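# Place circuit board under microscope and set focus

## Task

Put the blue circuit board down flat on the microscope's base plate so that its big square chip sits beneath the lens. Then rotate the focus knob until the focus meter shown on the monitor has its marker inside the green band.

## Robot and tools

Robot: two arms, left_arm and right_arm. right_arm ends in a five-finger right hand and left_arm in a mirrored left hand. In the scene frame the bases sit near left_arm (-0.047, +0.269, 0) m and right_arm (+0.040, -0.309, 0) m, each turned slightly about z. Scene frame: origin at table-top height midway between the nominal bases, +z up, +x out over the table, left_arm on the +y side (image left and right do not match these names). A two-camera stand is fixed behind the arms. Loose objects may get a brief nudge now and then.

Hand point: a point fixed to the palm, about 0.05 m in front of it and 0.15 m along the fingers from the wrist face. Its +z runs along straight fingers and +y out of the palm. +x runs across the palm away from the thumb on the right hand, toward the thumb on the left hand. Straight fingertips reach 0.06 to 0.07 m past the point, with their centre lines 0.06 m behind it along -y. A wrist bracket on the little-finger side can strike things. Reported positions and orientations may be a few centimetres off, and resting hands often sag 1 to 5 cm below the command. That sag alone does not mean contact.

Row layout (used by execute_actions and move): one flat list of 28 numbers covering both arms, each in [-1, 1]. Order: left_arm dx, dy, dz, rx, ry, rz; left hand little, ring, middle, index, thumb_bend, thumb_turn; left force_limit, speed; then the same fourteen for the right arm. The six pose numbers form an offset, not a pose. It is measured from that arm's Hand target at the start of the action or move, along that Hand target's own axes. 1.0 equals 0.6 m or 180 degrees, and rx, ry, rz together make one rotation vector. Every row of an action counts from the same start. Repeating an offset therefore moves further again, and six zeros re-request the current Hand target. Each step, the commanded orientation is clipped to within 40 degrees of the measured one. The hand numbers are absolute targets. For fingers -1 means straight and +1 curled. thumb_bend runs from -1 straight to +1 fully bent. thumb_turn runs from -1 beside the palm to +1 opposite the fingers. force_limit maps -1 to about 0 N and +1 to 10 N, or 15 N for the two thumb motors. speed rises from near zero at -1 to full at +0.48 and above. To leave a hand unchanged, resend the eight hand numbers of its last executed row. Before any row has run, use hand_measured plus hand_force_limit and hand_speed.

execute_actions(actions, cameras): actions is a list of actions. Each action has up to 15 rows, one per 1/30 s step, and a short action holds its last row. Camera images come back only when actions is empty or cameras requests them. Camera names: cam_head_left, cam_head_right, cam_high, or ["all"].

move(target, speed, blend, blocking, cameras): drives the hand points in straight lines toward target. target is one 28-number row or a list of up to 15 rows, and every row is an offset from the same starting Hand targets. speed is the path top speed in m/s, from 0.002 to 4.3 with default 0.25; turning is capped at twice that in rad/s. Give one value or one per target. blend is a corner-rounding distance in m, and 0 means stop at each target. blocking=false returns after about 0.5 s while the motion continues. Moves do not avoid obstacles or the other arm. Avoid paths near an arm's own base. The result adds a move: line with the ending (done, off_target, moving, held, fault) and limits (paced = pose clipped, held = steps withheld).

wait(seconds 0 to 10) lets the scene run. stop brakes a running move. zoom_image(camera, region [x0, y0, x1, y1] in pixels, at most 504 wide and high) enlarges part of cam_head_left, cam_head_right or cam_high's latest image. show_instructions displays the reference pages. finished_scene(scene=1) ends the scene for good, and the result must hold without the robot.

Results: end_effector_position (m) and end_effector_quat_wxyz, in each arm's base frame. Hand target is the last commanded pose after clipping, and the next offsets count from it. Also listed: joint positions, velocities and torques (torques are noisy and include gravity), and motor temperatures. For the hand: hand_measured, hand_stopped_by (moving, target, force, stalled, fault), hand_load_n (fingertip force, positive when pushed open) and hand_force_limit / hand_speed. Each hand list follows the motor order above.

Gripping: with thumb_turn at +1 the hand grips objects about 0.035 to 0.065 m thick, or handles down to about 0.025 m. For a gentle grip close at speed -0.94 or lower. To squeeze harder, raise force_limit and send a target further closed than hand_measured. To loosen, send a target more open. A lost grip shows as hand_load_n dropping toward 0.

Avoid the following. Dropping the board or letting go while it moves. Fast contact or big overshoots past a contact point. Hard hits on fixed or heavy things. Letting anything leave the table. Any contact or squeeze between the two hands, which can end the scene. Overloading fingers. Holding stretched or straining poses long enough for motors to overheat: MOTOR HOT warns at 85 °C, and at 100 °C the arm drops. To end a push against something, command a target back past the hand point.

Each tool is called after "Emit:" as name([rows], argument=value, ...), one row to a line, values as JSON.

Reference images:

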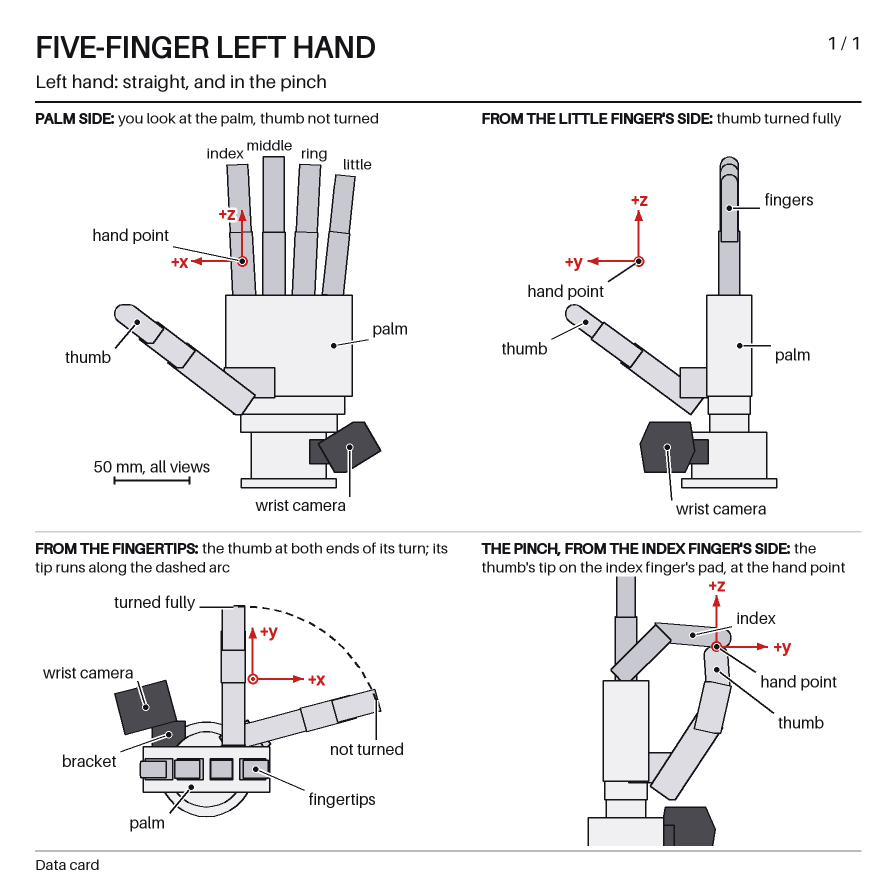

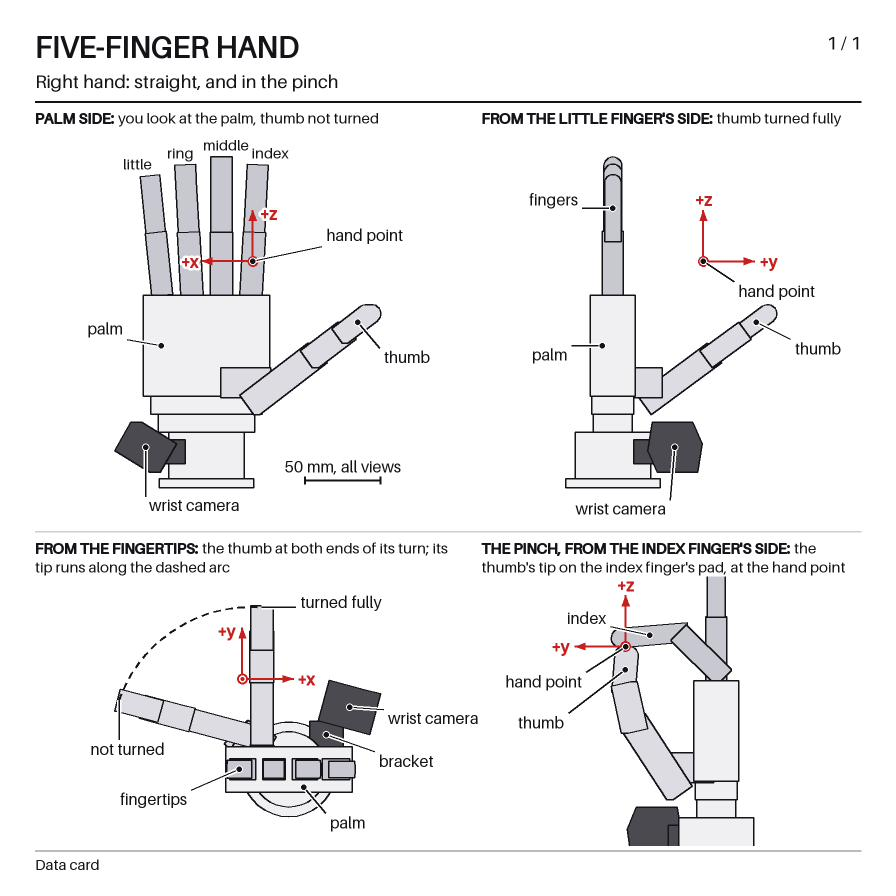

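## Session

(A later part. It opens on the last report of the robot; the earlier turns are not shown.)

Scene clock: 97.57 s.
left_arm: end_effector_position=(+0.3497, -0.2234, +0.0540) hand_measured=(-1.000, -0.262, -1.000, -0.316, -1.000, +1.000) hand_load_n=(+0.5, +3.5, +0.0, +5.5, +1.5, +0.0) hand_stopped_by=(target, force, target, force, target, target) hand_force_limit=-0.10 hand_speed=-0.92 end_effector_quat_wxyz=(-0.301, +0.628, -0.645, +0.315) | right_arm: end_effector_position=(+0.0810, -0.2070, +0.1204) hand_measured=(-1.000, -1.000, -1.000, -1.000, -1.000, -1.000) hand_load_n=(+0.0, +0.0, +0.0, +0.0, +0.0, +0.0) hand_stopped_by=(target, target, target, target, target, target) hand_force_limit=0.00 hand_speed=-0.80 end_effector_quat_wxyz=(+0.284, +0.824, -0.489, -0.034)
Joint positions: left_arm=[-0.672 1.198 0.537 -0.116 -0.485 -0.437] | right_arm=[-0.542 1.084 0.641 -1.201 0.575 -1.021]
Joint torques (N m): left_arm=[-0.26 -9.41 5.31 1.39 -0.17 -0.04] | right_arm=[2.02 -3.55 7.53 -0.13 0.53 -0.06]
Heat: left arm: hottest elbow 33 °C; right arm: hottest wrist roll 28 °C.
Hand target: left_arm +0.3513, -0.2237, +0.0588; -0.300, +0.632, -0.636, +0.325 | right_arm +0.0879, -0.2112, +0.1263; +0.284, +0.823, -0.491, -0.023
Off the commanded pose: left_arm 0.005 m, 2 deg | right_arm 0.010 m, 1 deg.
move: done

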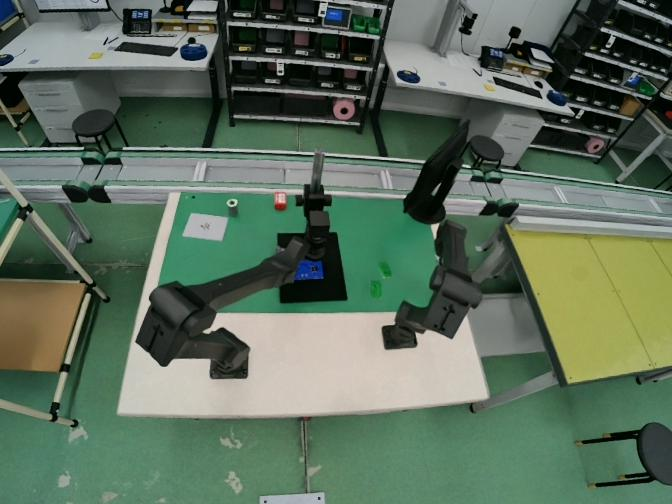

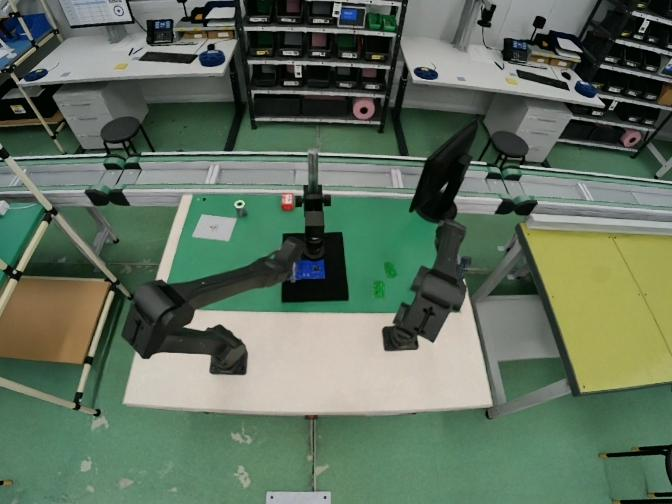

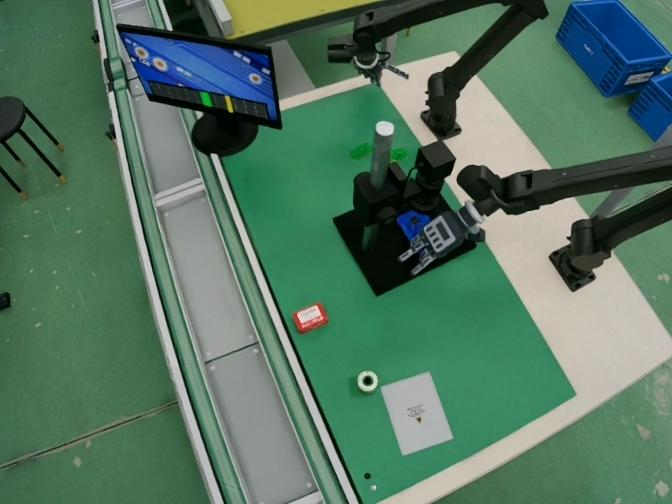

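Emit:
move(target=[-0.0112,0.0123,0.0053,0,0,0,-1,-0.15,-1,-0.15,-1,1,-0.1,-0.92,0,0,0,0,0,0,-1,-1,-1,-1,-1,-1,0,-0.8], cameras=["all"], speed=0.04)

Emit:
zoom_image(camera="cam_head_right", region=[260, 210, 360, 310])

Emit:
zoom_image(camera="cam_high", region=[370, 130, 500, 290])

Scene clock: 99.30 s.
left_arm: end_effector_position=(+0.3481, -0.2207, +0.0502) hand_measured=(-1.000, -0.262, -1.000, -0.316, -1.000, +1.000) hand_load_n=(+0.0, +2.5, +0.0, +5.5, +2.0, +0.5) hand_stopped_by=(target, force, target, force, target, target) hand_force_limit=-0.10 hand_speed=-0.92 end_effector_quat_wxyz=(-0.301, +0.628, -0.643, +0.319) | right_arm: end_effector_position=(+0.0810, -0.2070, +0.1204) hand_measured=(-1.000, -1.000, -1.000, -1.000, -1.000, -1.000) hand_load_n=(+0.0, +0.0, +0.0, +0.0, +0.0, +0.0) hand_stopped_by=(target, target, target, target, target, target) hand_force_limit=0.00 hand_speed=-0.80 end_effector_quat_wxyz=(+0.284, +0.824, -0.489, -0.034)
Joint positions: left_arm=[-0.667 1.195 0.517 -0.089 -0.48 -0.437] | right_arm=[-0.542 1.084 0.641 -1.201 0.575 -1.021]
Joint torques (N m): left_arm=[0.5 -8.82 4.79 1.54 0.02 0.06] | right_arm=[2.14 -3.55 7.46 -0.14 0.54 -0.03]
Heat: left arm: hottest elbow 33 °C; right arm: hottest wrist roll 28 °C.
Hand target: left_arm +0.3493, -0.2172, +0.0506; -0.300, +0.632, -0.636, +0.325 | right_arm +0.0879, -0.2112, +0.1263; +0.284, +0.823, -0.491, -0.023
Off the commanded pose: left_arm 0.004 m, 1 deg | right_arm 0.010 m, 1 deg.
move: done

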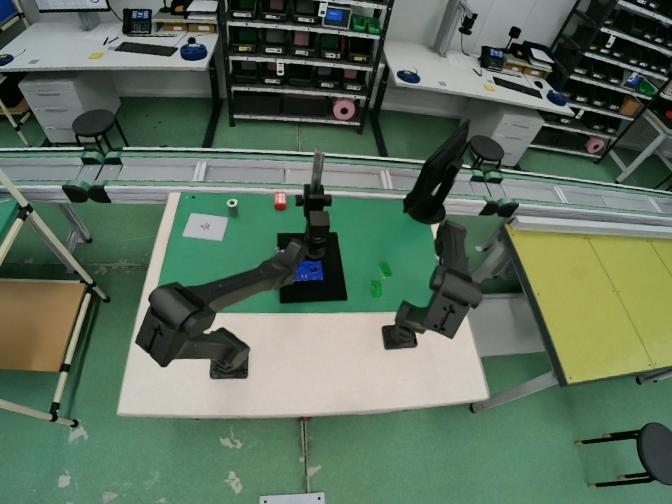

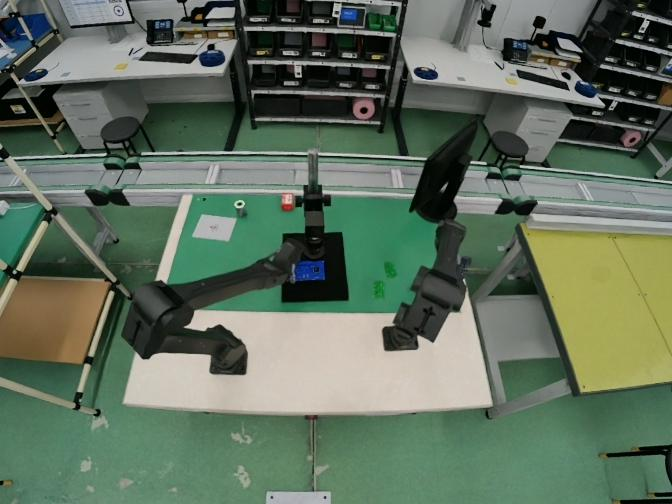

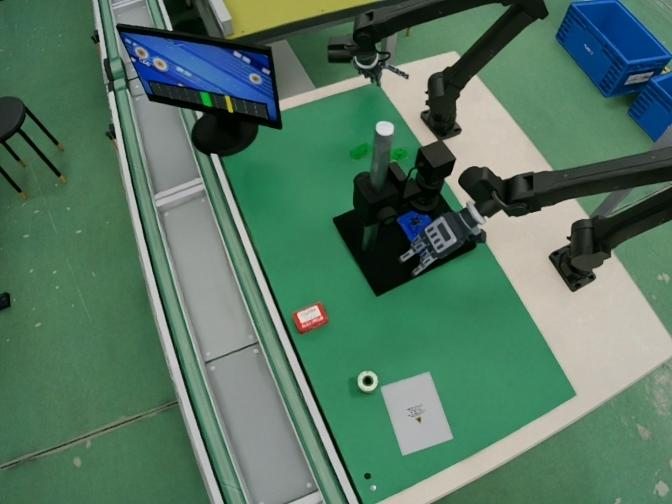

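Scaled by 5.040 from the camera's 672x504 image, which has a finer 960x720 frame.

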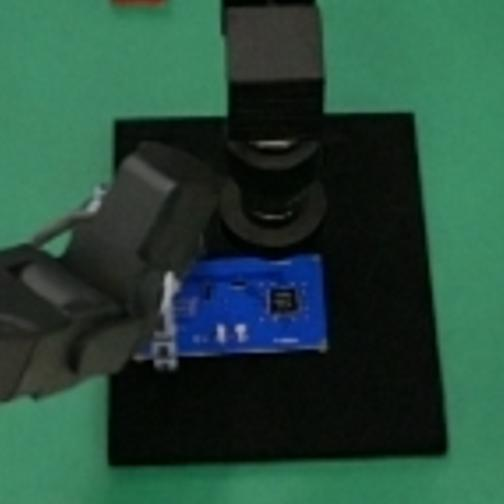

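Scaled by 3.150 from the camera's 672x504 image, which has a finer 960x720 frame.

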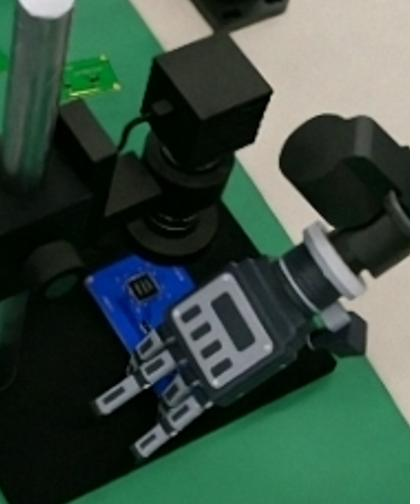

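Emit:
move(target=[0.0002,0.0053,0.0041,0,0,0,-1,-0.15,-1,-0.15,-1,1,-0.1,-0.92,0,0,0,0,0,0,-1,-1,-1,-1,-1,-1,0,-0.8], cameras=["cam_head_right","cam_high"], speed=0.03)

Emit:
zoom_image(camera="cam_head_right", region=[260, 210, 360, 310])

Emit:
zoom_image(camera="cam_high", region=[370, 130, 500, 290])

Scene clock: 101.93 s.
left_arm: end_effector_position=(+0.3484, -0.2210, +0.0499) hand_measured=(-1.000, -0.262, -1.000, -0.316, -1.000, +1.000) hand_load_n=(+0.0, +1.5, +0.0, +5.0, +1.5, +1.0) hand_stopped_by=(target, force, target, force, target, target) hand_force_limit=-0.10 hand_speed=-0.92 end_effector_quat_wxyz=(-0.301, +0.628, -0.641, +0.323) | right_arm: end_effector_position=(+0.0810, -0.2070, +0.1204) hand_measured=(-1.000, -1.000, -1.000, -1.000, -1.000, -1.000) hand_load_n=(+0.0, +0.0, +0.0, +0.0, +0.0, +0.0) hand_stopped_by=(target, target, target, target, target, target) hand_force_limit=0.00 hand_speed=-0.80 end_effector_quat_wxyz=(+0.284, +0.824, -0.489, -0.034)
Joint positions: left_arm=[-0.667 1.195 0.512 -0.075 -0.48 -0.437] | right_arm=[-0.542 1.084 0.641 -1.201 0.575 -1.021]
Joint torques (N m): left_arm=[0.38 -7.82 4.86 1.62 0.01 0.06] | right_arm=[2.02 -3.55 7.53 -0.24 0.53 -0.05]
Heat: left arm: hottest elbow 33 °C; right arm: hottest wrist roll 28 °C.
Hand target: left_arm +0.3493, -0.2174, +0.0466; -0.300, +0.632, -0.636, +0.325 | right_arm +0.0879, -0.2112, +0.1263; +0.284, +0.823, -0.491, -0.023
Off the commanded pose: left_arm 0.005 m, 1 deg | right_arm 0.010 m, 1 deg.
move: done
Images, in order (width x height): cam_head_right 672x504, cam_high 672x504.

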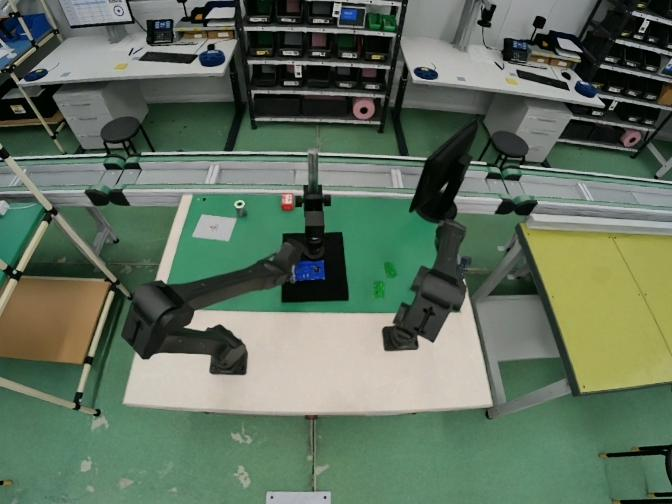

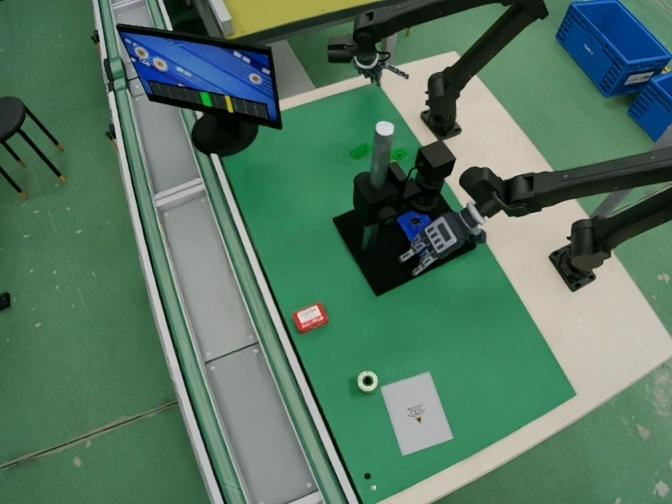

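Scaled by 5.040 from the camera's 672x504 image, which has a finer 960x720 frame.

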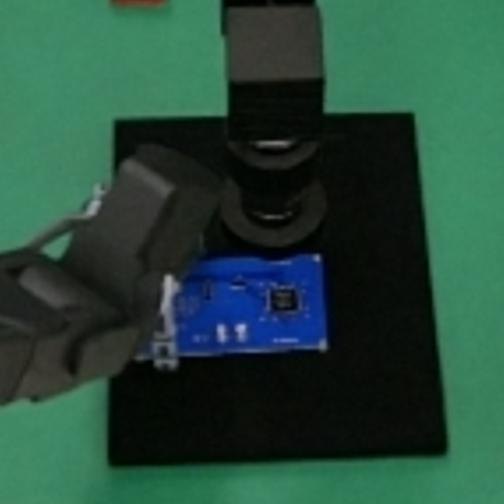

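Scaled by 3.150 from the camera's 672x504 image, which has a finer 960x720 frame.

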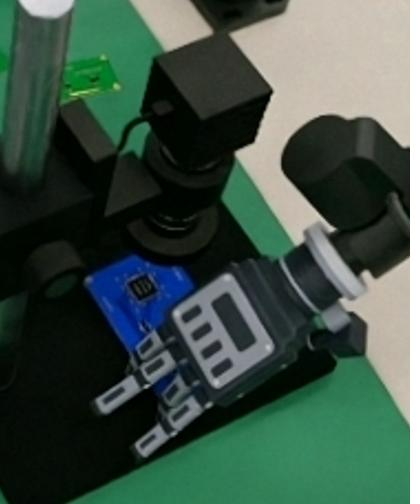

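Emit:
move(target=[0,-0.0026,-0.0021,0,0,0,-1,-0.6,-1,-0.6,-1,1,-0.1,-0.9,0,0,0,0,0,0,-1,-1,-1,-1,-1,-1,0,-0.8], cameras=["cam_head_right","cam_high"], speed=0.03)

Emit:
zoom_image(camera="cam_head_right", region=[260, 210, 360, 310])

Emit:
zoom_image(camera="cam_high", region=[370, 130, 500, 290])

Emit:
zoom_image(camera="cam_high", region=[100, 10, 300, 160])

Scene clock: 104.17 s.
left_arm: end_effector_position=(+0.3482, -0.2220, +0.0500) hand_measured=(-1.000, -0.600, -1.000, -0.600, -1.000, +1.000) hand_load_n=(-0.5, +0.0, +0.0, +0.0, +0.0, +0.0) hand_stopped_by=(target, target, target, target, target, target) hand_force_limit=-0.10 hand_speed=-0.90 end_effector_quat_wxyz=(-0.299, +0.628, -0.641, +0.324) | right_arm: end_effector_position=(+0.0810, -0.2070, +0.1204) hand_measured=(-1.000, -1.000, -1.000, -1.000, -1.000, -1.000) hand_load_n=(+0.0, +0.0, +0.0, +0.0, +0.0, +0.0) hand_stopped_by=(target, target, target, target, target, target) hand_force_limit=0.00 hand_speed=-0.80 end_effector_quat_wxyz=(+0.284, +0.824, -0.489, -0.034)
Joint positions: left_arm=[-0.667 1.195 0.512 -0.073 -0.475 -0.437] | right_arm=[-0.542 1.084 0.641 -1.201 0.575 -1.021]
Joint torques (N m): left_arm=[0.38 -8.35 5.03 1.35 -0.16 0.06] | right_arm=[2.08 -3.6 7.5 -0.18 0.53 -0.05]
Heat: left arm: hottest elbow 33 °C; right arm: hottest wrist roll 28 °C.
Hand target: left_arm +0.3493, -0.2174, +0.0486; -0.300, +0.632, -0.636, +0.325 | right_arm +0.0879, -0.2112, +0.1263; +0.284, +0.823, -0.491, -0.023
Off the commanded pose: left_arm 0.005 m, 1 deg | right_arm 0.010 m, 1 deg.
move: done
Images, in order (width x height): cam_head_right 672x504, cam_high 672x504.

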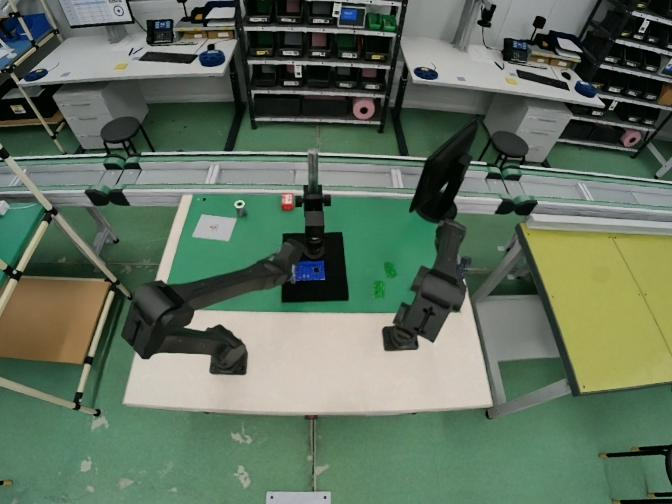

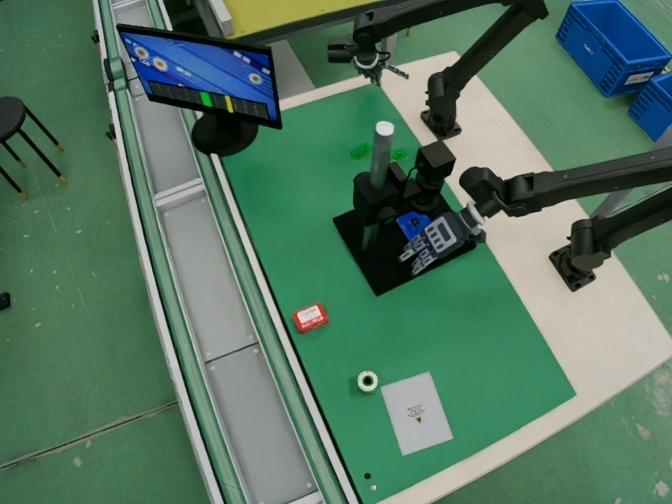

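Scaled by 5.040 from the camera's 672x504 image, which has a finer 960x720 frame.

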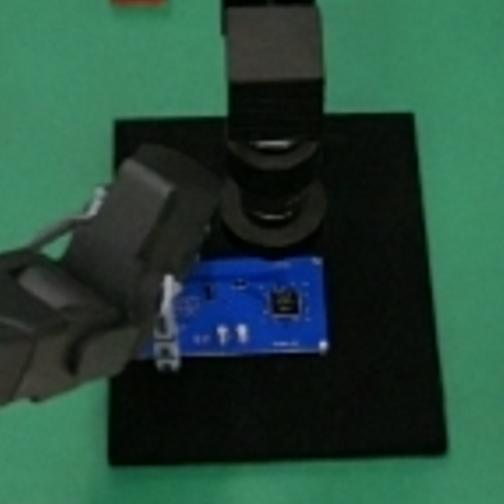

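Scaled by 3.150 from the camera's 672x504 image, which has a finer 960x720 frame.

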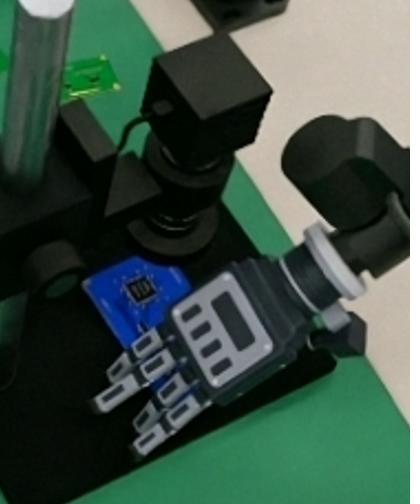

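Scaled by 2.520 from the camera's 672x504 image, which has a finer 960x720 frame.

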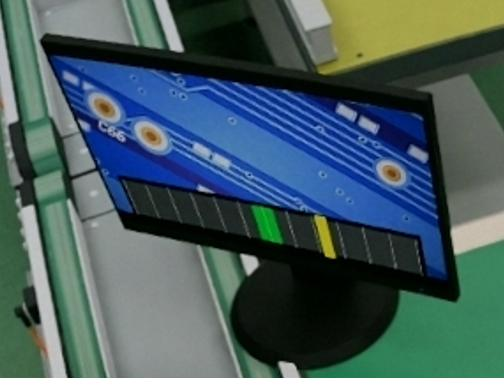

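Emit:
move([
  [0,0,0,0,0,0,-1,-1,-1,-1,-1,1,-0.1,-0.6,0,0,0,0,0,0,-1,-1,-1,-1,-1,-1,0,-0.8],
  [-0.0042,-0.001,-0.0262,0,0,0,-1,-1,-1,-1,-1,1,-0.1,-0.6,0,0,0,0,0,0,-1,-1,-1,-1,-1,-1,0,-0.8],
], cameras=["cam_head_right","cam_high"], speed=0.05)

Emit:
zoom_image(camera="cam_head_right", region=[260, 210, 360, 310])

Emit:
zoom_image(camera="cam_high", region=[370, 130, 500, 290])

Scene clock: 106.90 s.
left_arm: end_effector_position=(+0.3407, -0.2144, +0.0560) hand_measured=(-1.000, -1.000, -1.000, -1.000, -1.000, +1.000) hand_load_n=(+0.0, +0.0, +0.0, +0.0, +0.0, +0.0) hand_stopped_by=(target, target, target, target, target, target) hand_force_limit=-0.10 hand_speed=-0.60 end_effector_quat_wxyz=(-0.302, +0.630, -0.640, +0.321) | right_arm: end_effector_position=(+0.0810, -0.2070, +0.1204) hand_measured=(-1.000, -1.000, -1.000, -1.000, -1.000, -1.000) hand_load_n=(+0.0, +0.0, +0.0, +0.0, +0.0, +0.0) hand_stopped_by=(target, target, target, target, target, target) hand_force_limit=0.00 hand_speed=-0.80 end_effector_quat_wxyz=(+0.284, +0.824, -0.489, -0.034)
Joint positions: left_arm=[-0.667 1.149 0.501 -0.116 -0.483 -0.441] | right_arm=[-0.542 1.084 0.641 -1.201 0.575 -1.021]
Joint torques (N m): left_arm=[-1.03 -9.11 5.22 0.81 -0.32 -0.05] | right_arm=[2.08 -3.6 7.51 -0.14 0.53 -0.04]
Heat: left arm: hottest elbow 33 °C; right arm: hottest wrist roll 28 °C.
Hand target: left_arm +0.3372, -0.2143, +0.0586; -0.300, +0.632, -0.636, +0.325 | right_arm +0.0879, -0.2112, +0.1263; +0.284, +0.823, -0.491, -0.023
Off the commanded pose: left_arm 0.004 m, 1 deg | right_arm 0.010 m, 1 deg.
move: done
Images, in order (width x height): cam_head_right 672x504, cam_high 672x504.

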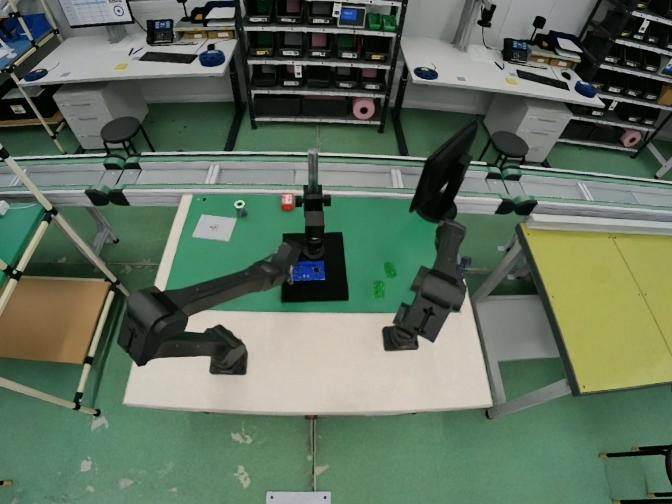

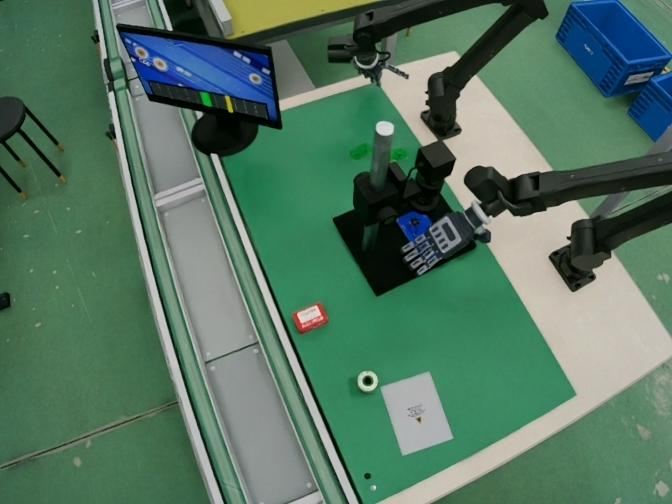

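Scaled by 5.040 from the camera's 672x504 image, which has a finer 960x720 frame.

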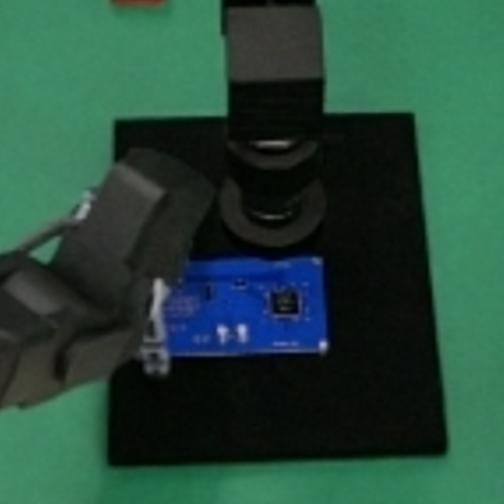

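Scaled by 3.150 from the camera's 672x504 image, which has a finer 960x720 frame.

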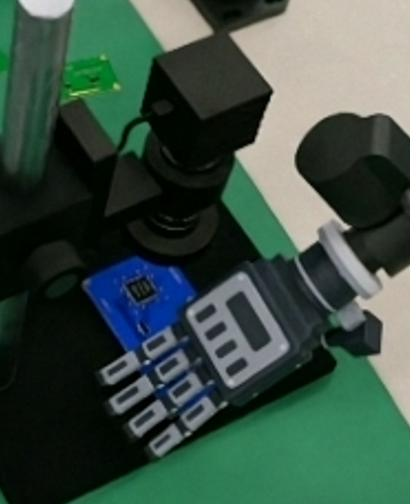

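Emit:
move([
  [-0.098,-0.0305,-0.047,0,0,0,-1,-1,-1,-1,-1,1,-0.1,-0.6,0,0,0,0,0,0,-1,-1,-1,-1,-1,-1,0,-0.8],
  [-0.2595,-0.1307,-0.1703,0,0,0,-1,-1,-1,-1,-1,1,-0.1,-0.6,0,0,0,0,0,0,-1,-1,-1,-1,-1,-1,0,-0.8],
], cameras=["all"], speed=0.1, blend=0.02)

Emit:
zoom_image(camera="cam_head_right", region=[260, 180, 380, 310])

Emit:
zoom_image(camera="cam_head_left", region=[260, 180, 380, 310])

Emit:
zoom_image(camera="cam_high", region=[330, 110, 500, 290])

Emit:
zoom_image(camera="cam_high", region=[100, 10, 300, 160])

Scene clock: 110.30 s.
left_arm: end_effector_position=(+0.2922, -0.0573, +0.1411) hand_measured=(-1.000, -1.000, -1.000, -1.000, -1.000, +1.000) hand_load_n=(+0.0, +0.0, +0.0, +0.0, +0.0, +0.0) hand_stopped_by=(target, target, target, target, target, target) hand_force_limit=-0.10 hand_speed=-0.60 end_effector_quat_wxyz=(-0.277, +0.643, -0.646, +0.303) | right_arm: end_effector_position=(+0.0810, -0.2070, +0.1204) hand_measured=(-1.000, -1.000, -1.000, -1.000, -1.000, -1.000) hand_load_n=(+0.0, +0.0, -0.5, +0.0, +0.0, +0.0) hand_stopped_by=(target, target, target, target, target, target) hand_force_limit=0.00 hand_speed=-0.80 end_effector_quat_wxyz=(+0.284, +0.824, -0.489, -0.034)
Joint positions: left_arm=[-0.098 0.621 0.508 -0.611 -0.038 -0.076] | right_arm=[-0.542 1.084 0.641 -1.201 0.575 -1.021]
Joint torques (N m): left_arm=[0.44 -3.14 11.66 0.91 0.08 0.2] | right_arm=[2.14 -3.78 7.49 -0.17 0.53 -0.05]
Heat: left arm: hottest elbow 33 °C; right arm: hottest wrist roll 28 °C.
Hand target: left_arm +0.3074, -0.0544, +0.1787; -0.300, +0.632, -0.636, +0.325 | right_arm +0.0879, -0.2112, +0.1263; +0.284, +0.823, -0.491, -0.023
Off the commanded pose: left_arm 0.041 m, 4 deg | right_arm 0.010 m, 1 deg.
move: off_target (left_arm)

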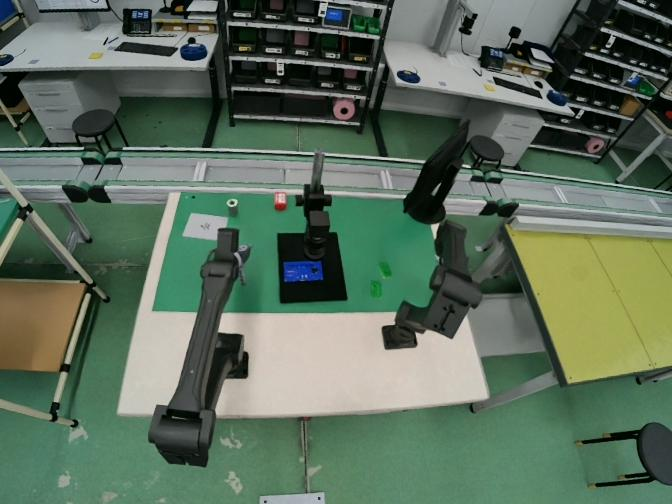

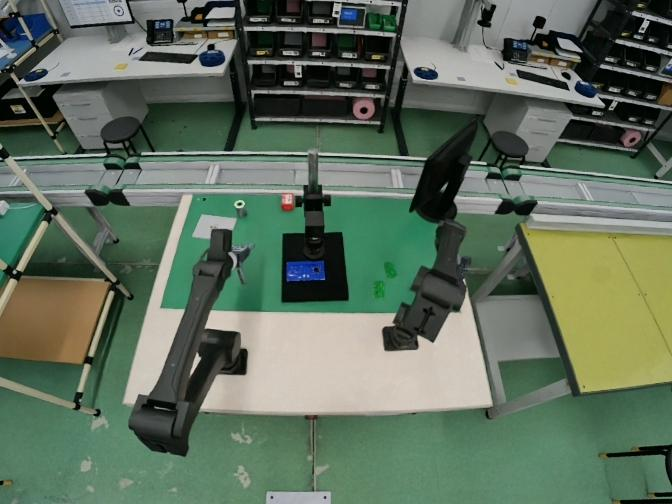

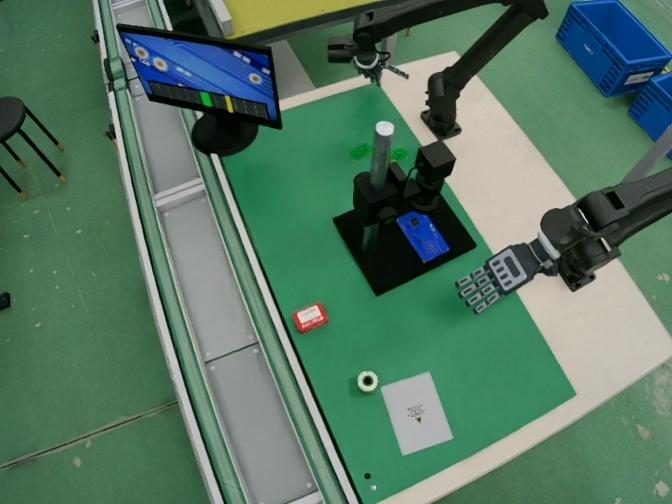

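Scaled by 3.877 from the camera's 672x504 image, which has a finer 960x720 frame.

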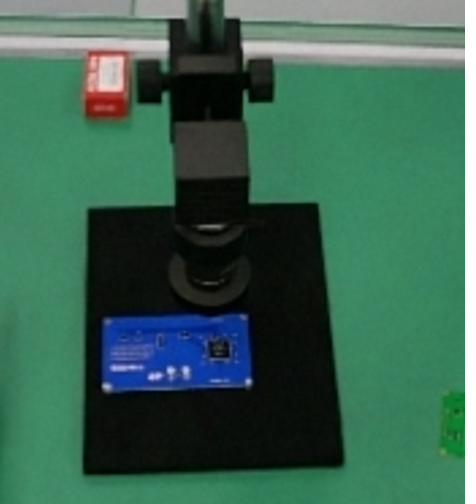

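Scaled by 3.877 from the camera's 672x504 image, which has a finer 960x720 frame.

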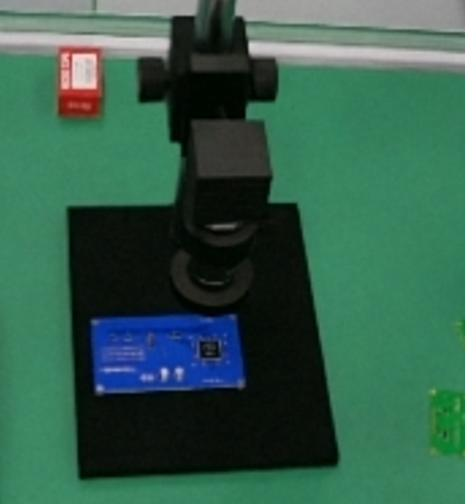

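Scaled by 2.800 from the camera's 672x504 image, which has a finer 960x720 frame.

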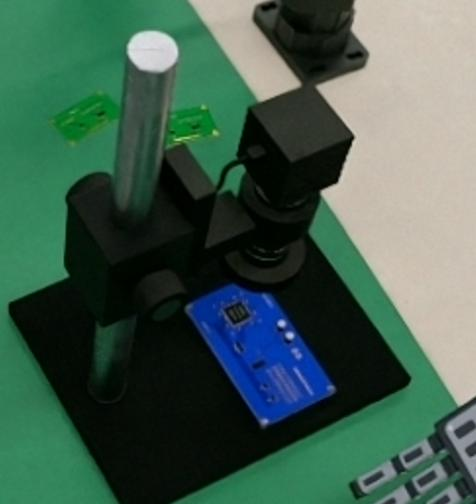

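Scaled by 2.520 from the camera's 672x504 image, which has a finer 960x720 frame.

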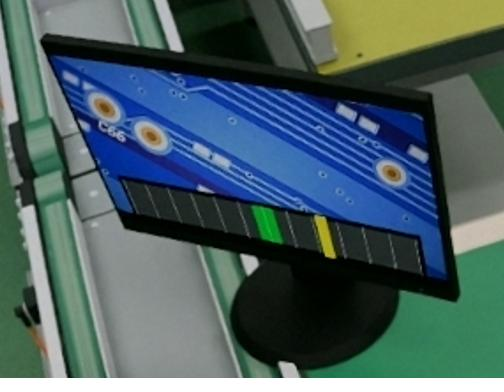

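Emit:
zoom_image(camera="cam_head_right", region=[290, 225, 340, 285])

Emit:
zoom_image(camera="cam_head_left", region=[290, 225, 340, 285])

Emit:
zoom_image(camera="cam_high", region=[385, 160, 455, 250])

Emit:
zoom_image(camera="cam_high", region=[340, 110, 460, 270])

Emit:
zoom_image(camera="cam_head_right", region=[285, 140, 345, 240])

Emit:
zoom_image(camera="cam_head_left", region=[285, 140, 345, 240])

Scaled by 8.400 from the camera's 672x504 image, which has a finer 960x720 frame.

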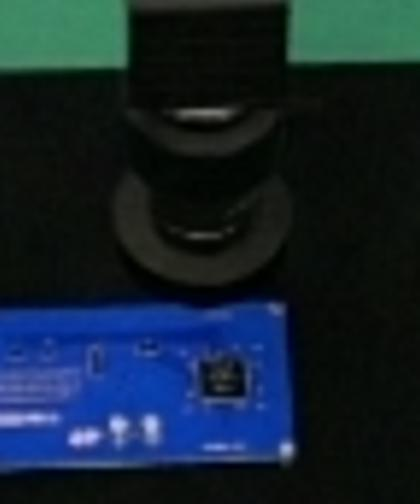

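Scaled by 8.400 from the camera's 672x504 image, which has a finer 960x720 frame.

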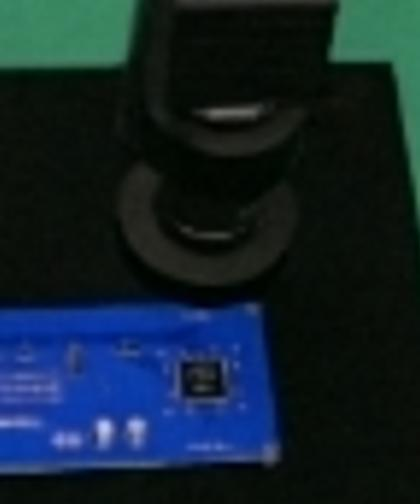

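Scaled by 5.600 from the camera's 672x504 image, which has a finer 960x720 frame.

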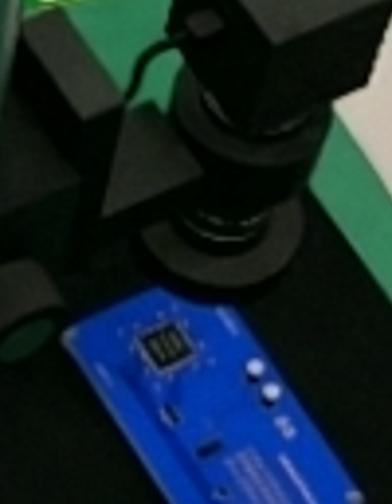

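Scaled by 3.150 from the camera's 672x504 image, which has a finer 960x720 frame.

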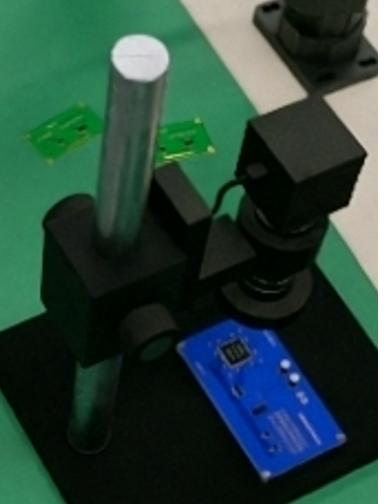

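Scaled by 5.040 from the camera's 672x504 image, which has a finer 960x720 frame.

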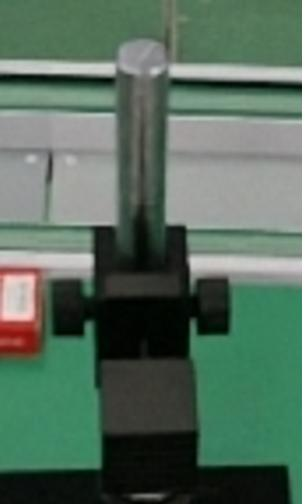

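Scaled by 5.040 from the camera's 672x504 image, which has a finer 960x720 frame.

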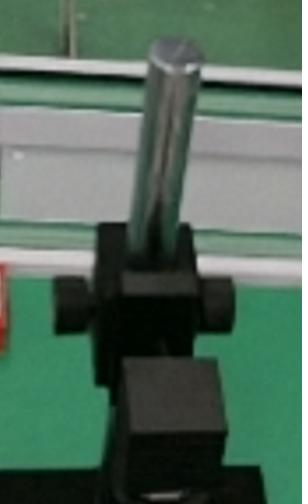

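Emit:
move(target=[0.1538,0.0888,0.1345,0,0,0,-1,-0.76,-1,-0.76,-1,1,-0.1,-0.6,0,0,0,0,0,0,-1,-1,-1,-1,-1,-1,0,-0.8], cameras=["cam_head_right"], speed=0.1)

Scene clock: 123.70 s.
left_arm: end_effector_position=(+0.3372, -0.1450, +0.0943) hand_measured=(-1.000, -0.760, -1.000, -0.760, -1.000, +1.000) hand_load_n=(+0.0, +0.0, +0.0, +0.0, +0.0, +0.0) hand_stopped_by=(target, target, target, target, target, target) hand_force_limit=-0.10 hand_speed=-0.60 end_effector_quat_wxyz=(-0.303, +0.631, -0.637, +0.322) | right_arm: end_effector_position=(+0.0810, -0.2070, +0.1204) hand_measured=(-1.000, -1.000, -1.000, -1.000, -1.000, -1.000) hand_load_n=(+0.0, +0.0, +0.0, +0.0, +0.0, +0.0) hand_stopped_by=(target, target, target, target, target, target) hand_force_limit=0.00 hand_speed=-0.80 end_effector_quat_wxyz=(+0.284, +0.824, -0.489, -0.034)
Joint positions: left_arm=[-0.456 0.914 0.468 -0.254 -0.331 -0.292] | right_arm=[-0.542 1.084 0.641 -1.201 0.575 -1.021]
Joint torques (N m): left_arm=[-1.61 -3.78 6.13 1.73 -0.23 -0.01] | right_arm=[2.02 -3.55 7.54 -0.23 0.54 -0.03]
Heat: left arm: hottest elbow 34 °C; right arm: hottest wrist roll 28 °C.
Hand target: left_arm +0.3369, -0.1500, +0.0900; -0.300, +0.632, -0.636, +0.325 | right_arm +0.0879, -0.2112, +0.1263; +0.284, +0.823, -0.491, -0.023
Off the commanded pose: left_arm 0.007 m, 0 deg | right_arm 0.010 m, 1 deg.
move: done
Images, in order (width x height): cam_head_right 672x504.

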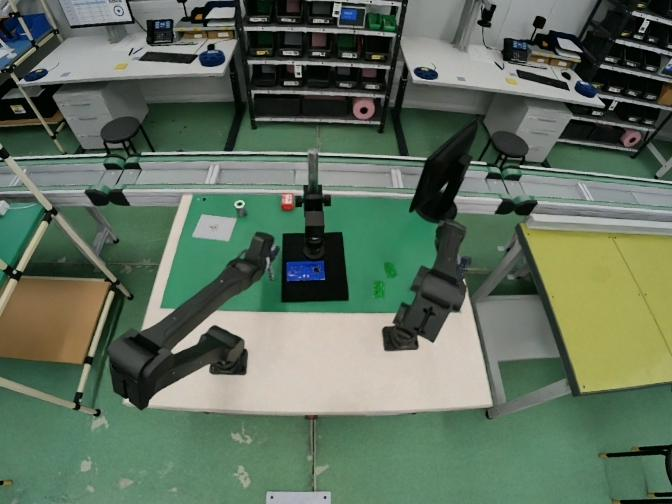

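Emit:
move(target=[0.1198,0.0347,0.0425,0,0,0,-1,-0.76,-1,-0.76,-1,1,-0.1,-0.6,0,0,0,0,0,0,-1,-1,-1,-1,-1,-1,0,-0.8], cameras=["cam_head_right","cam_high"], speed=0.07)

Emit:
zoom_image(camera="cam_high", region=[370, 130, 500, 290])

Emit:
zoom_image(camera="cam_head_right", region=[260, 210, 360, 310])

Scene clock: 125.70 s.
left_arm: end_effector_position=(+0.3263, -0.2008, +0.0454) hand_measured=(-1.000, -0.760, -1.000, -0.760, -1.000, +1.000) hand_load_n=(+0.0, -0.5, +0.0, +0.0, +0.5, -4.0) hand_stopped_by=(target, target, target, target, target, target) hand_force_limit=-0.10 hand_speed=-0.60 end_effector_quat_wxyz=(-0.304, +0.630, -0.649, +0.301) | right_arm: end_effector_position=(+0.0810, -0.2070, +0.1204) hand_measured=(-1.000, -1.000, -1.000, -1.000, -1.000, -1.000) hand_load_n=(+0.0, +0.0, +0.0, +0.0, +0.0, +0.0) hand_stopped_by=(target, target, target, target, target, target) hand_force_limit=0.00 hand_speed=-0.80 end_effector_quat_wxyz=(+0.284, +0.824, -0.489, -0.034)
Joint positions: left_arm=[-0.669 1.125 0.471 -0.149 -0.494 -0.436] | right_arm=[-0.542 1.084 0.641 -1.201 0.575 -1.021]
Joint torques (N m): left_arm=[-1.73 -4.78 8.91 1.68 -0.2 -0.17] | right_arm=[2.08 -3.66 7.51 -0.18 0.53 -0.05]
Heat: left arm: hottest elbow 34 °C; right arm: hottest wrist roll 28 °C.
Hand target: left_arm +0.3429, -0.2228, +0.0599; -0.300, +0.632, -0.636, +0.325 | right_arm +0.0879, -0.2112, +0.1263; +0.284, +0.823, -0.491, -0.023
Off the commanded pose: left_arm 0.031 m, 3 deg | right_arm 0.010 m, 1 deg.
move: off_target (left_arm)
Images, in order (width x height): cam_head_right 672x504, cam_high 672x504.

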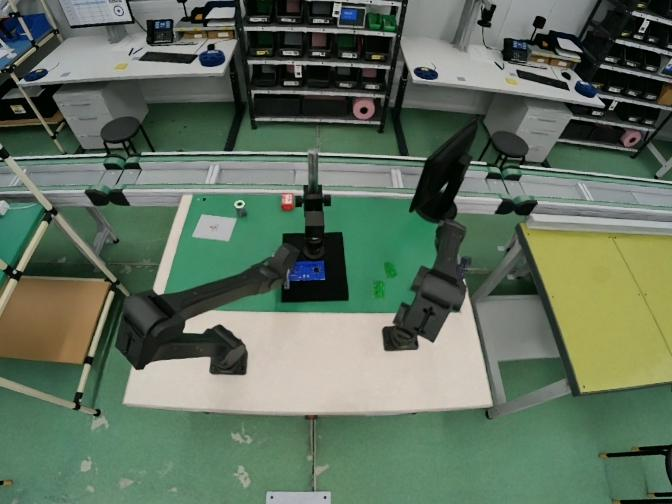

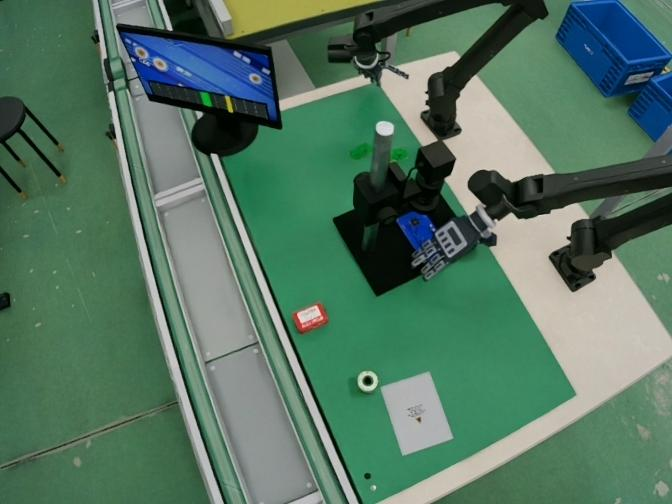

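Scaled by 3.150 from the camera's 672x504 image, which has a finer 960x720 frame.

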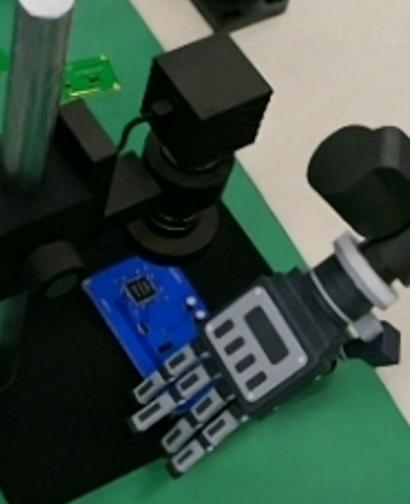

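Scaled by 5.040 from the camera's 672x504 image, which has a finer 960x720 frame.

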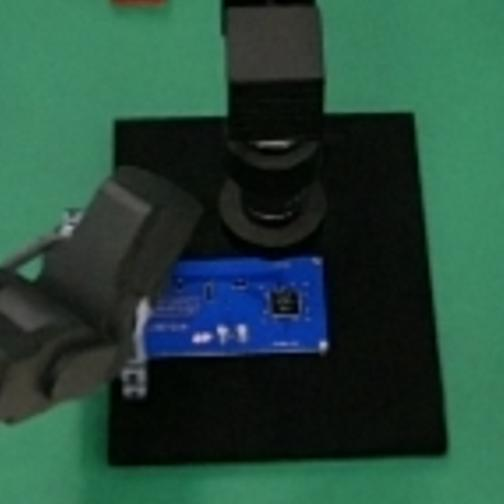

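Emit:
move(target=[0.0006,-0.0159,-0.0122,0,0,0,-1,-0.76,-1,-0.76,-1,1,-0.1,-0.6,0,0,0,0,0,0,-1,-1,-1,-1,-1,-1,0,-0.8], speed=0.07)

Scene clock: 126.93 s.
left_arm: end_effector_position=(+0.3271, -0.2032, +0.0482) hand_measured=(-1.000, -0.760, -1.000, -0.760, -1.000, +1.000) hand_load_n=(+0.0, -0.5, +0.0, +0.0, +0.0, +0.0) hand_stopped_by=(target, target, target, target, target, target) hand_force_limit=-0.10 hand_speed=-0.60 end_effector_quat_wxyz=(-0.302, +0.633, -0.646, +0.300) | right_arm: end_effector_position=(+0.0810, -0.2070, +0.1204) hand_measured=(-1.000, -1.000, -1.000, -1.000, -1.000, -1.000) hand_load_n=(+0.0, +0.0, +0.0, +0.0, +0.0, +0.0) hand_stopped_by=(target, target, target, target, target, target) hand_force_limit=0.00 hand_speed=-0.80 end_effector_quat_wxyz=(+0.284, +0.824, -0.489, -0.034)
Joint positions: left_arm=[-0.671 1.125 0.482 -0.167 -0.494 -0.449] | right_arm=[-0.542 1.084 0.641 -1.201 0.575 -1.021]
Joint torques (N m): left_arm=[-1.67 -7.06 9.5 0.85 -0.21 -0.02] | right_arm=[2.14 -3.49 7.5 -0.23 0.53 -0.05]
Heat: left arm: hottest elbow 34 °C; right arm: hottest wrist roll 28 °C.
Hand target: left_arm +0.3429, -0.2230, +0.0720; -0.300, +0.632, -0.636, +0.325 | right_arm +0.0879, -0.2112, +0.1263; +0.284, +0.823, -0.491, -0.023
Off the commanded pose: left_arm 0.035 m, 3 deg | right_arm 0.010 m, 1 deg.
move: off_target (left_arm)


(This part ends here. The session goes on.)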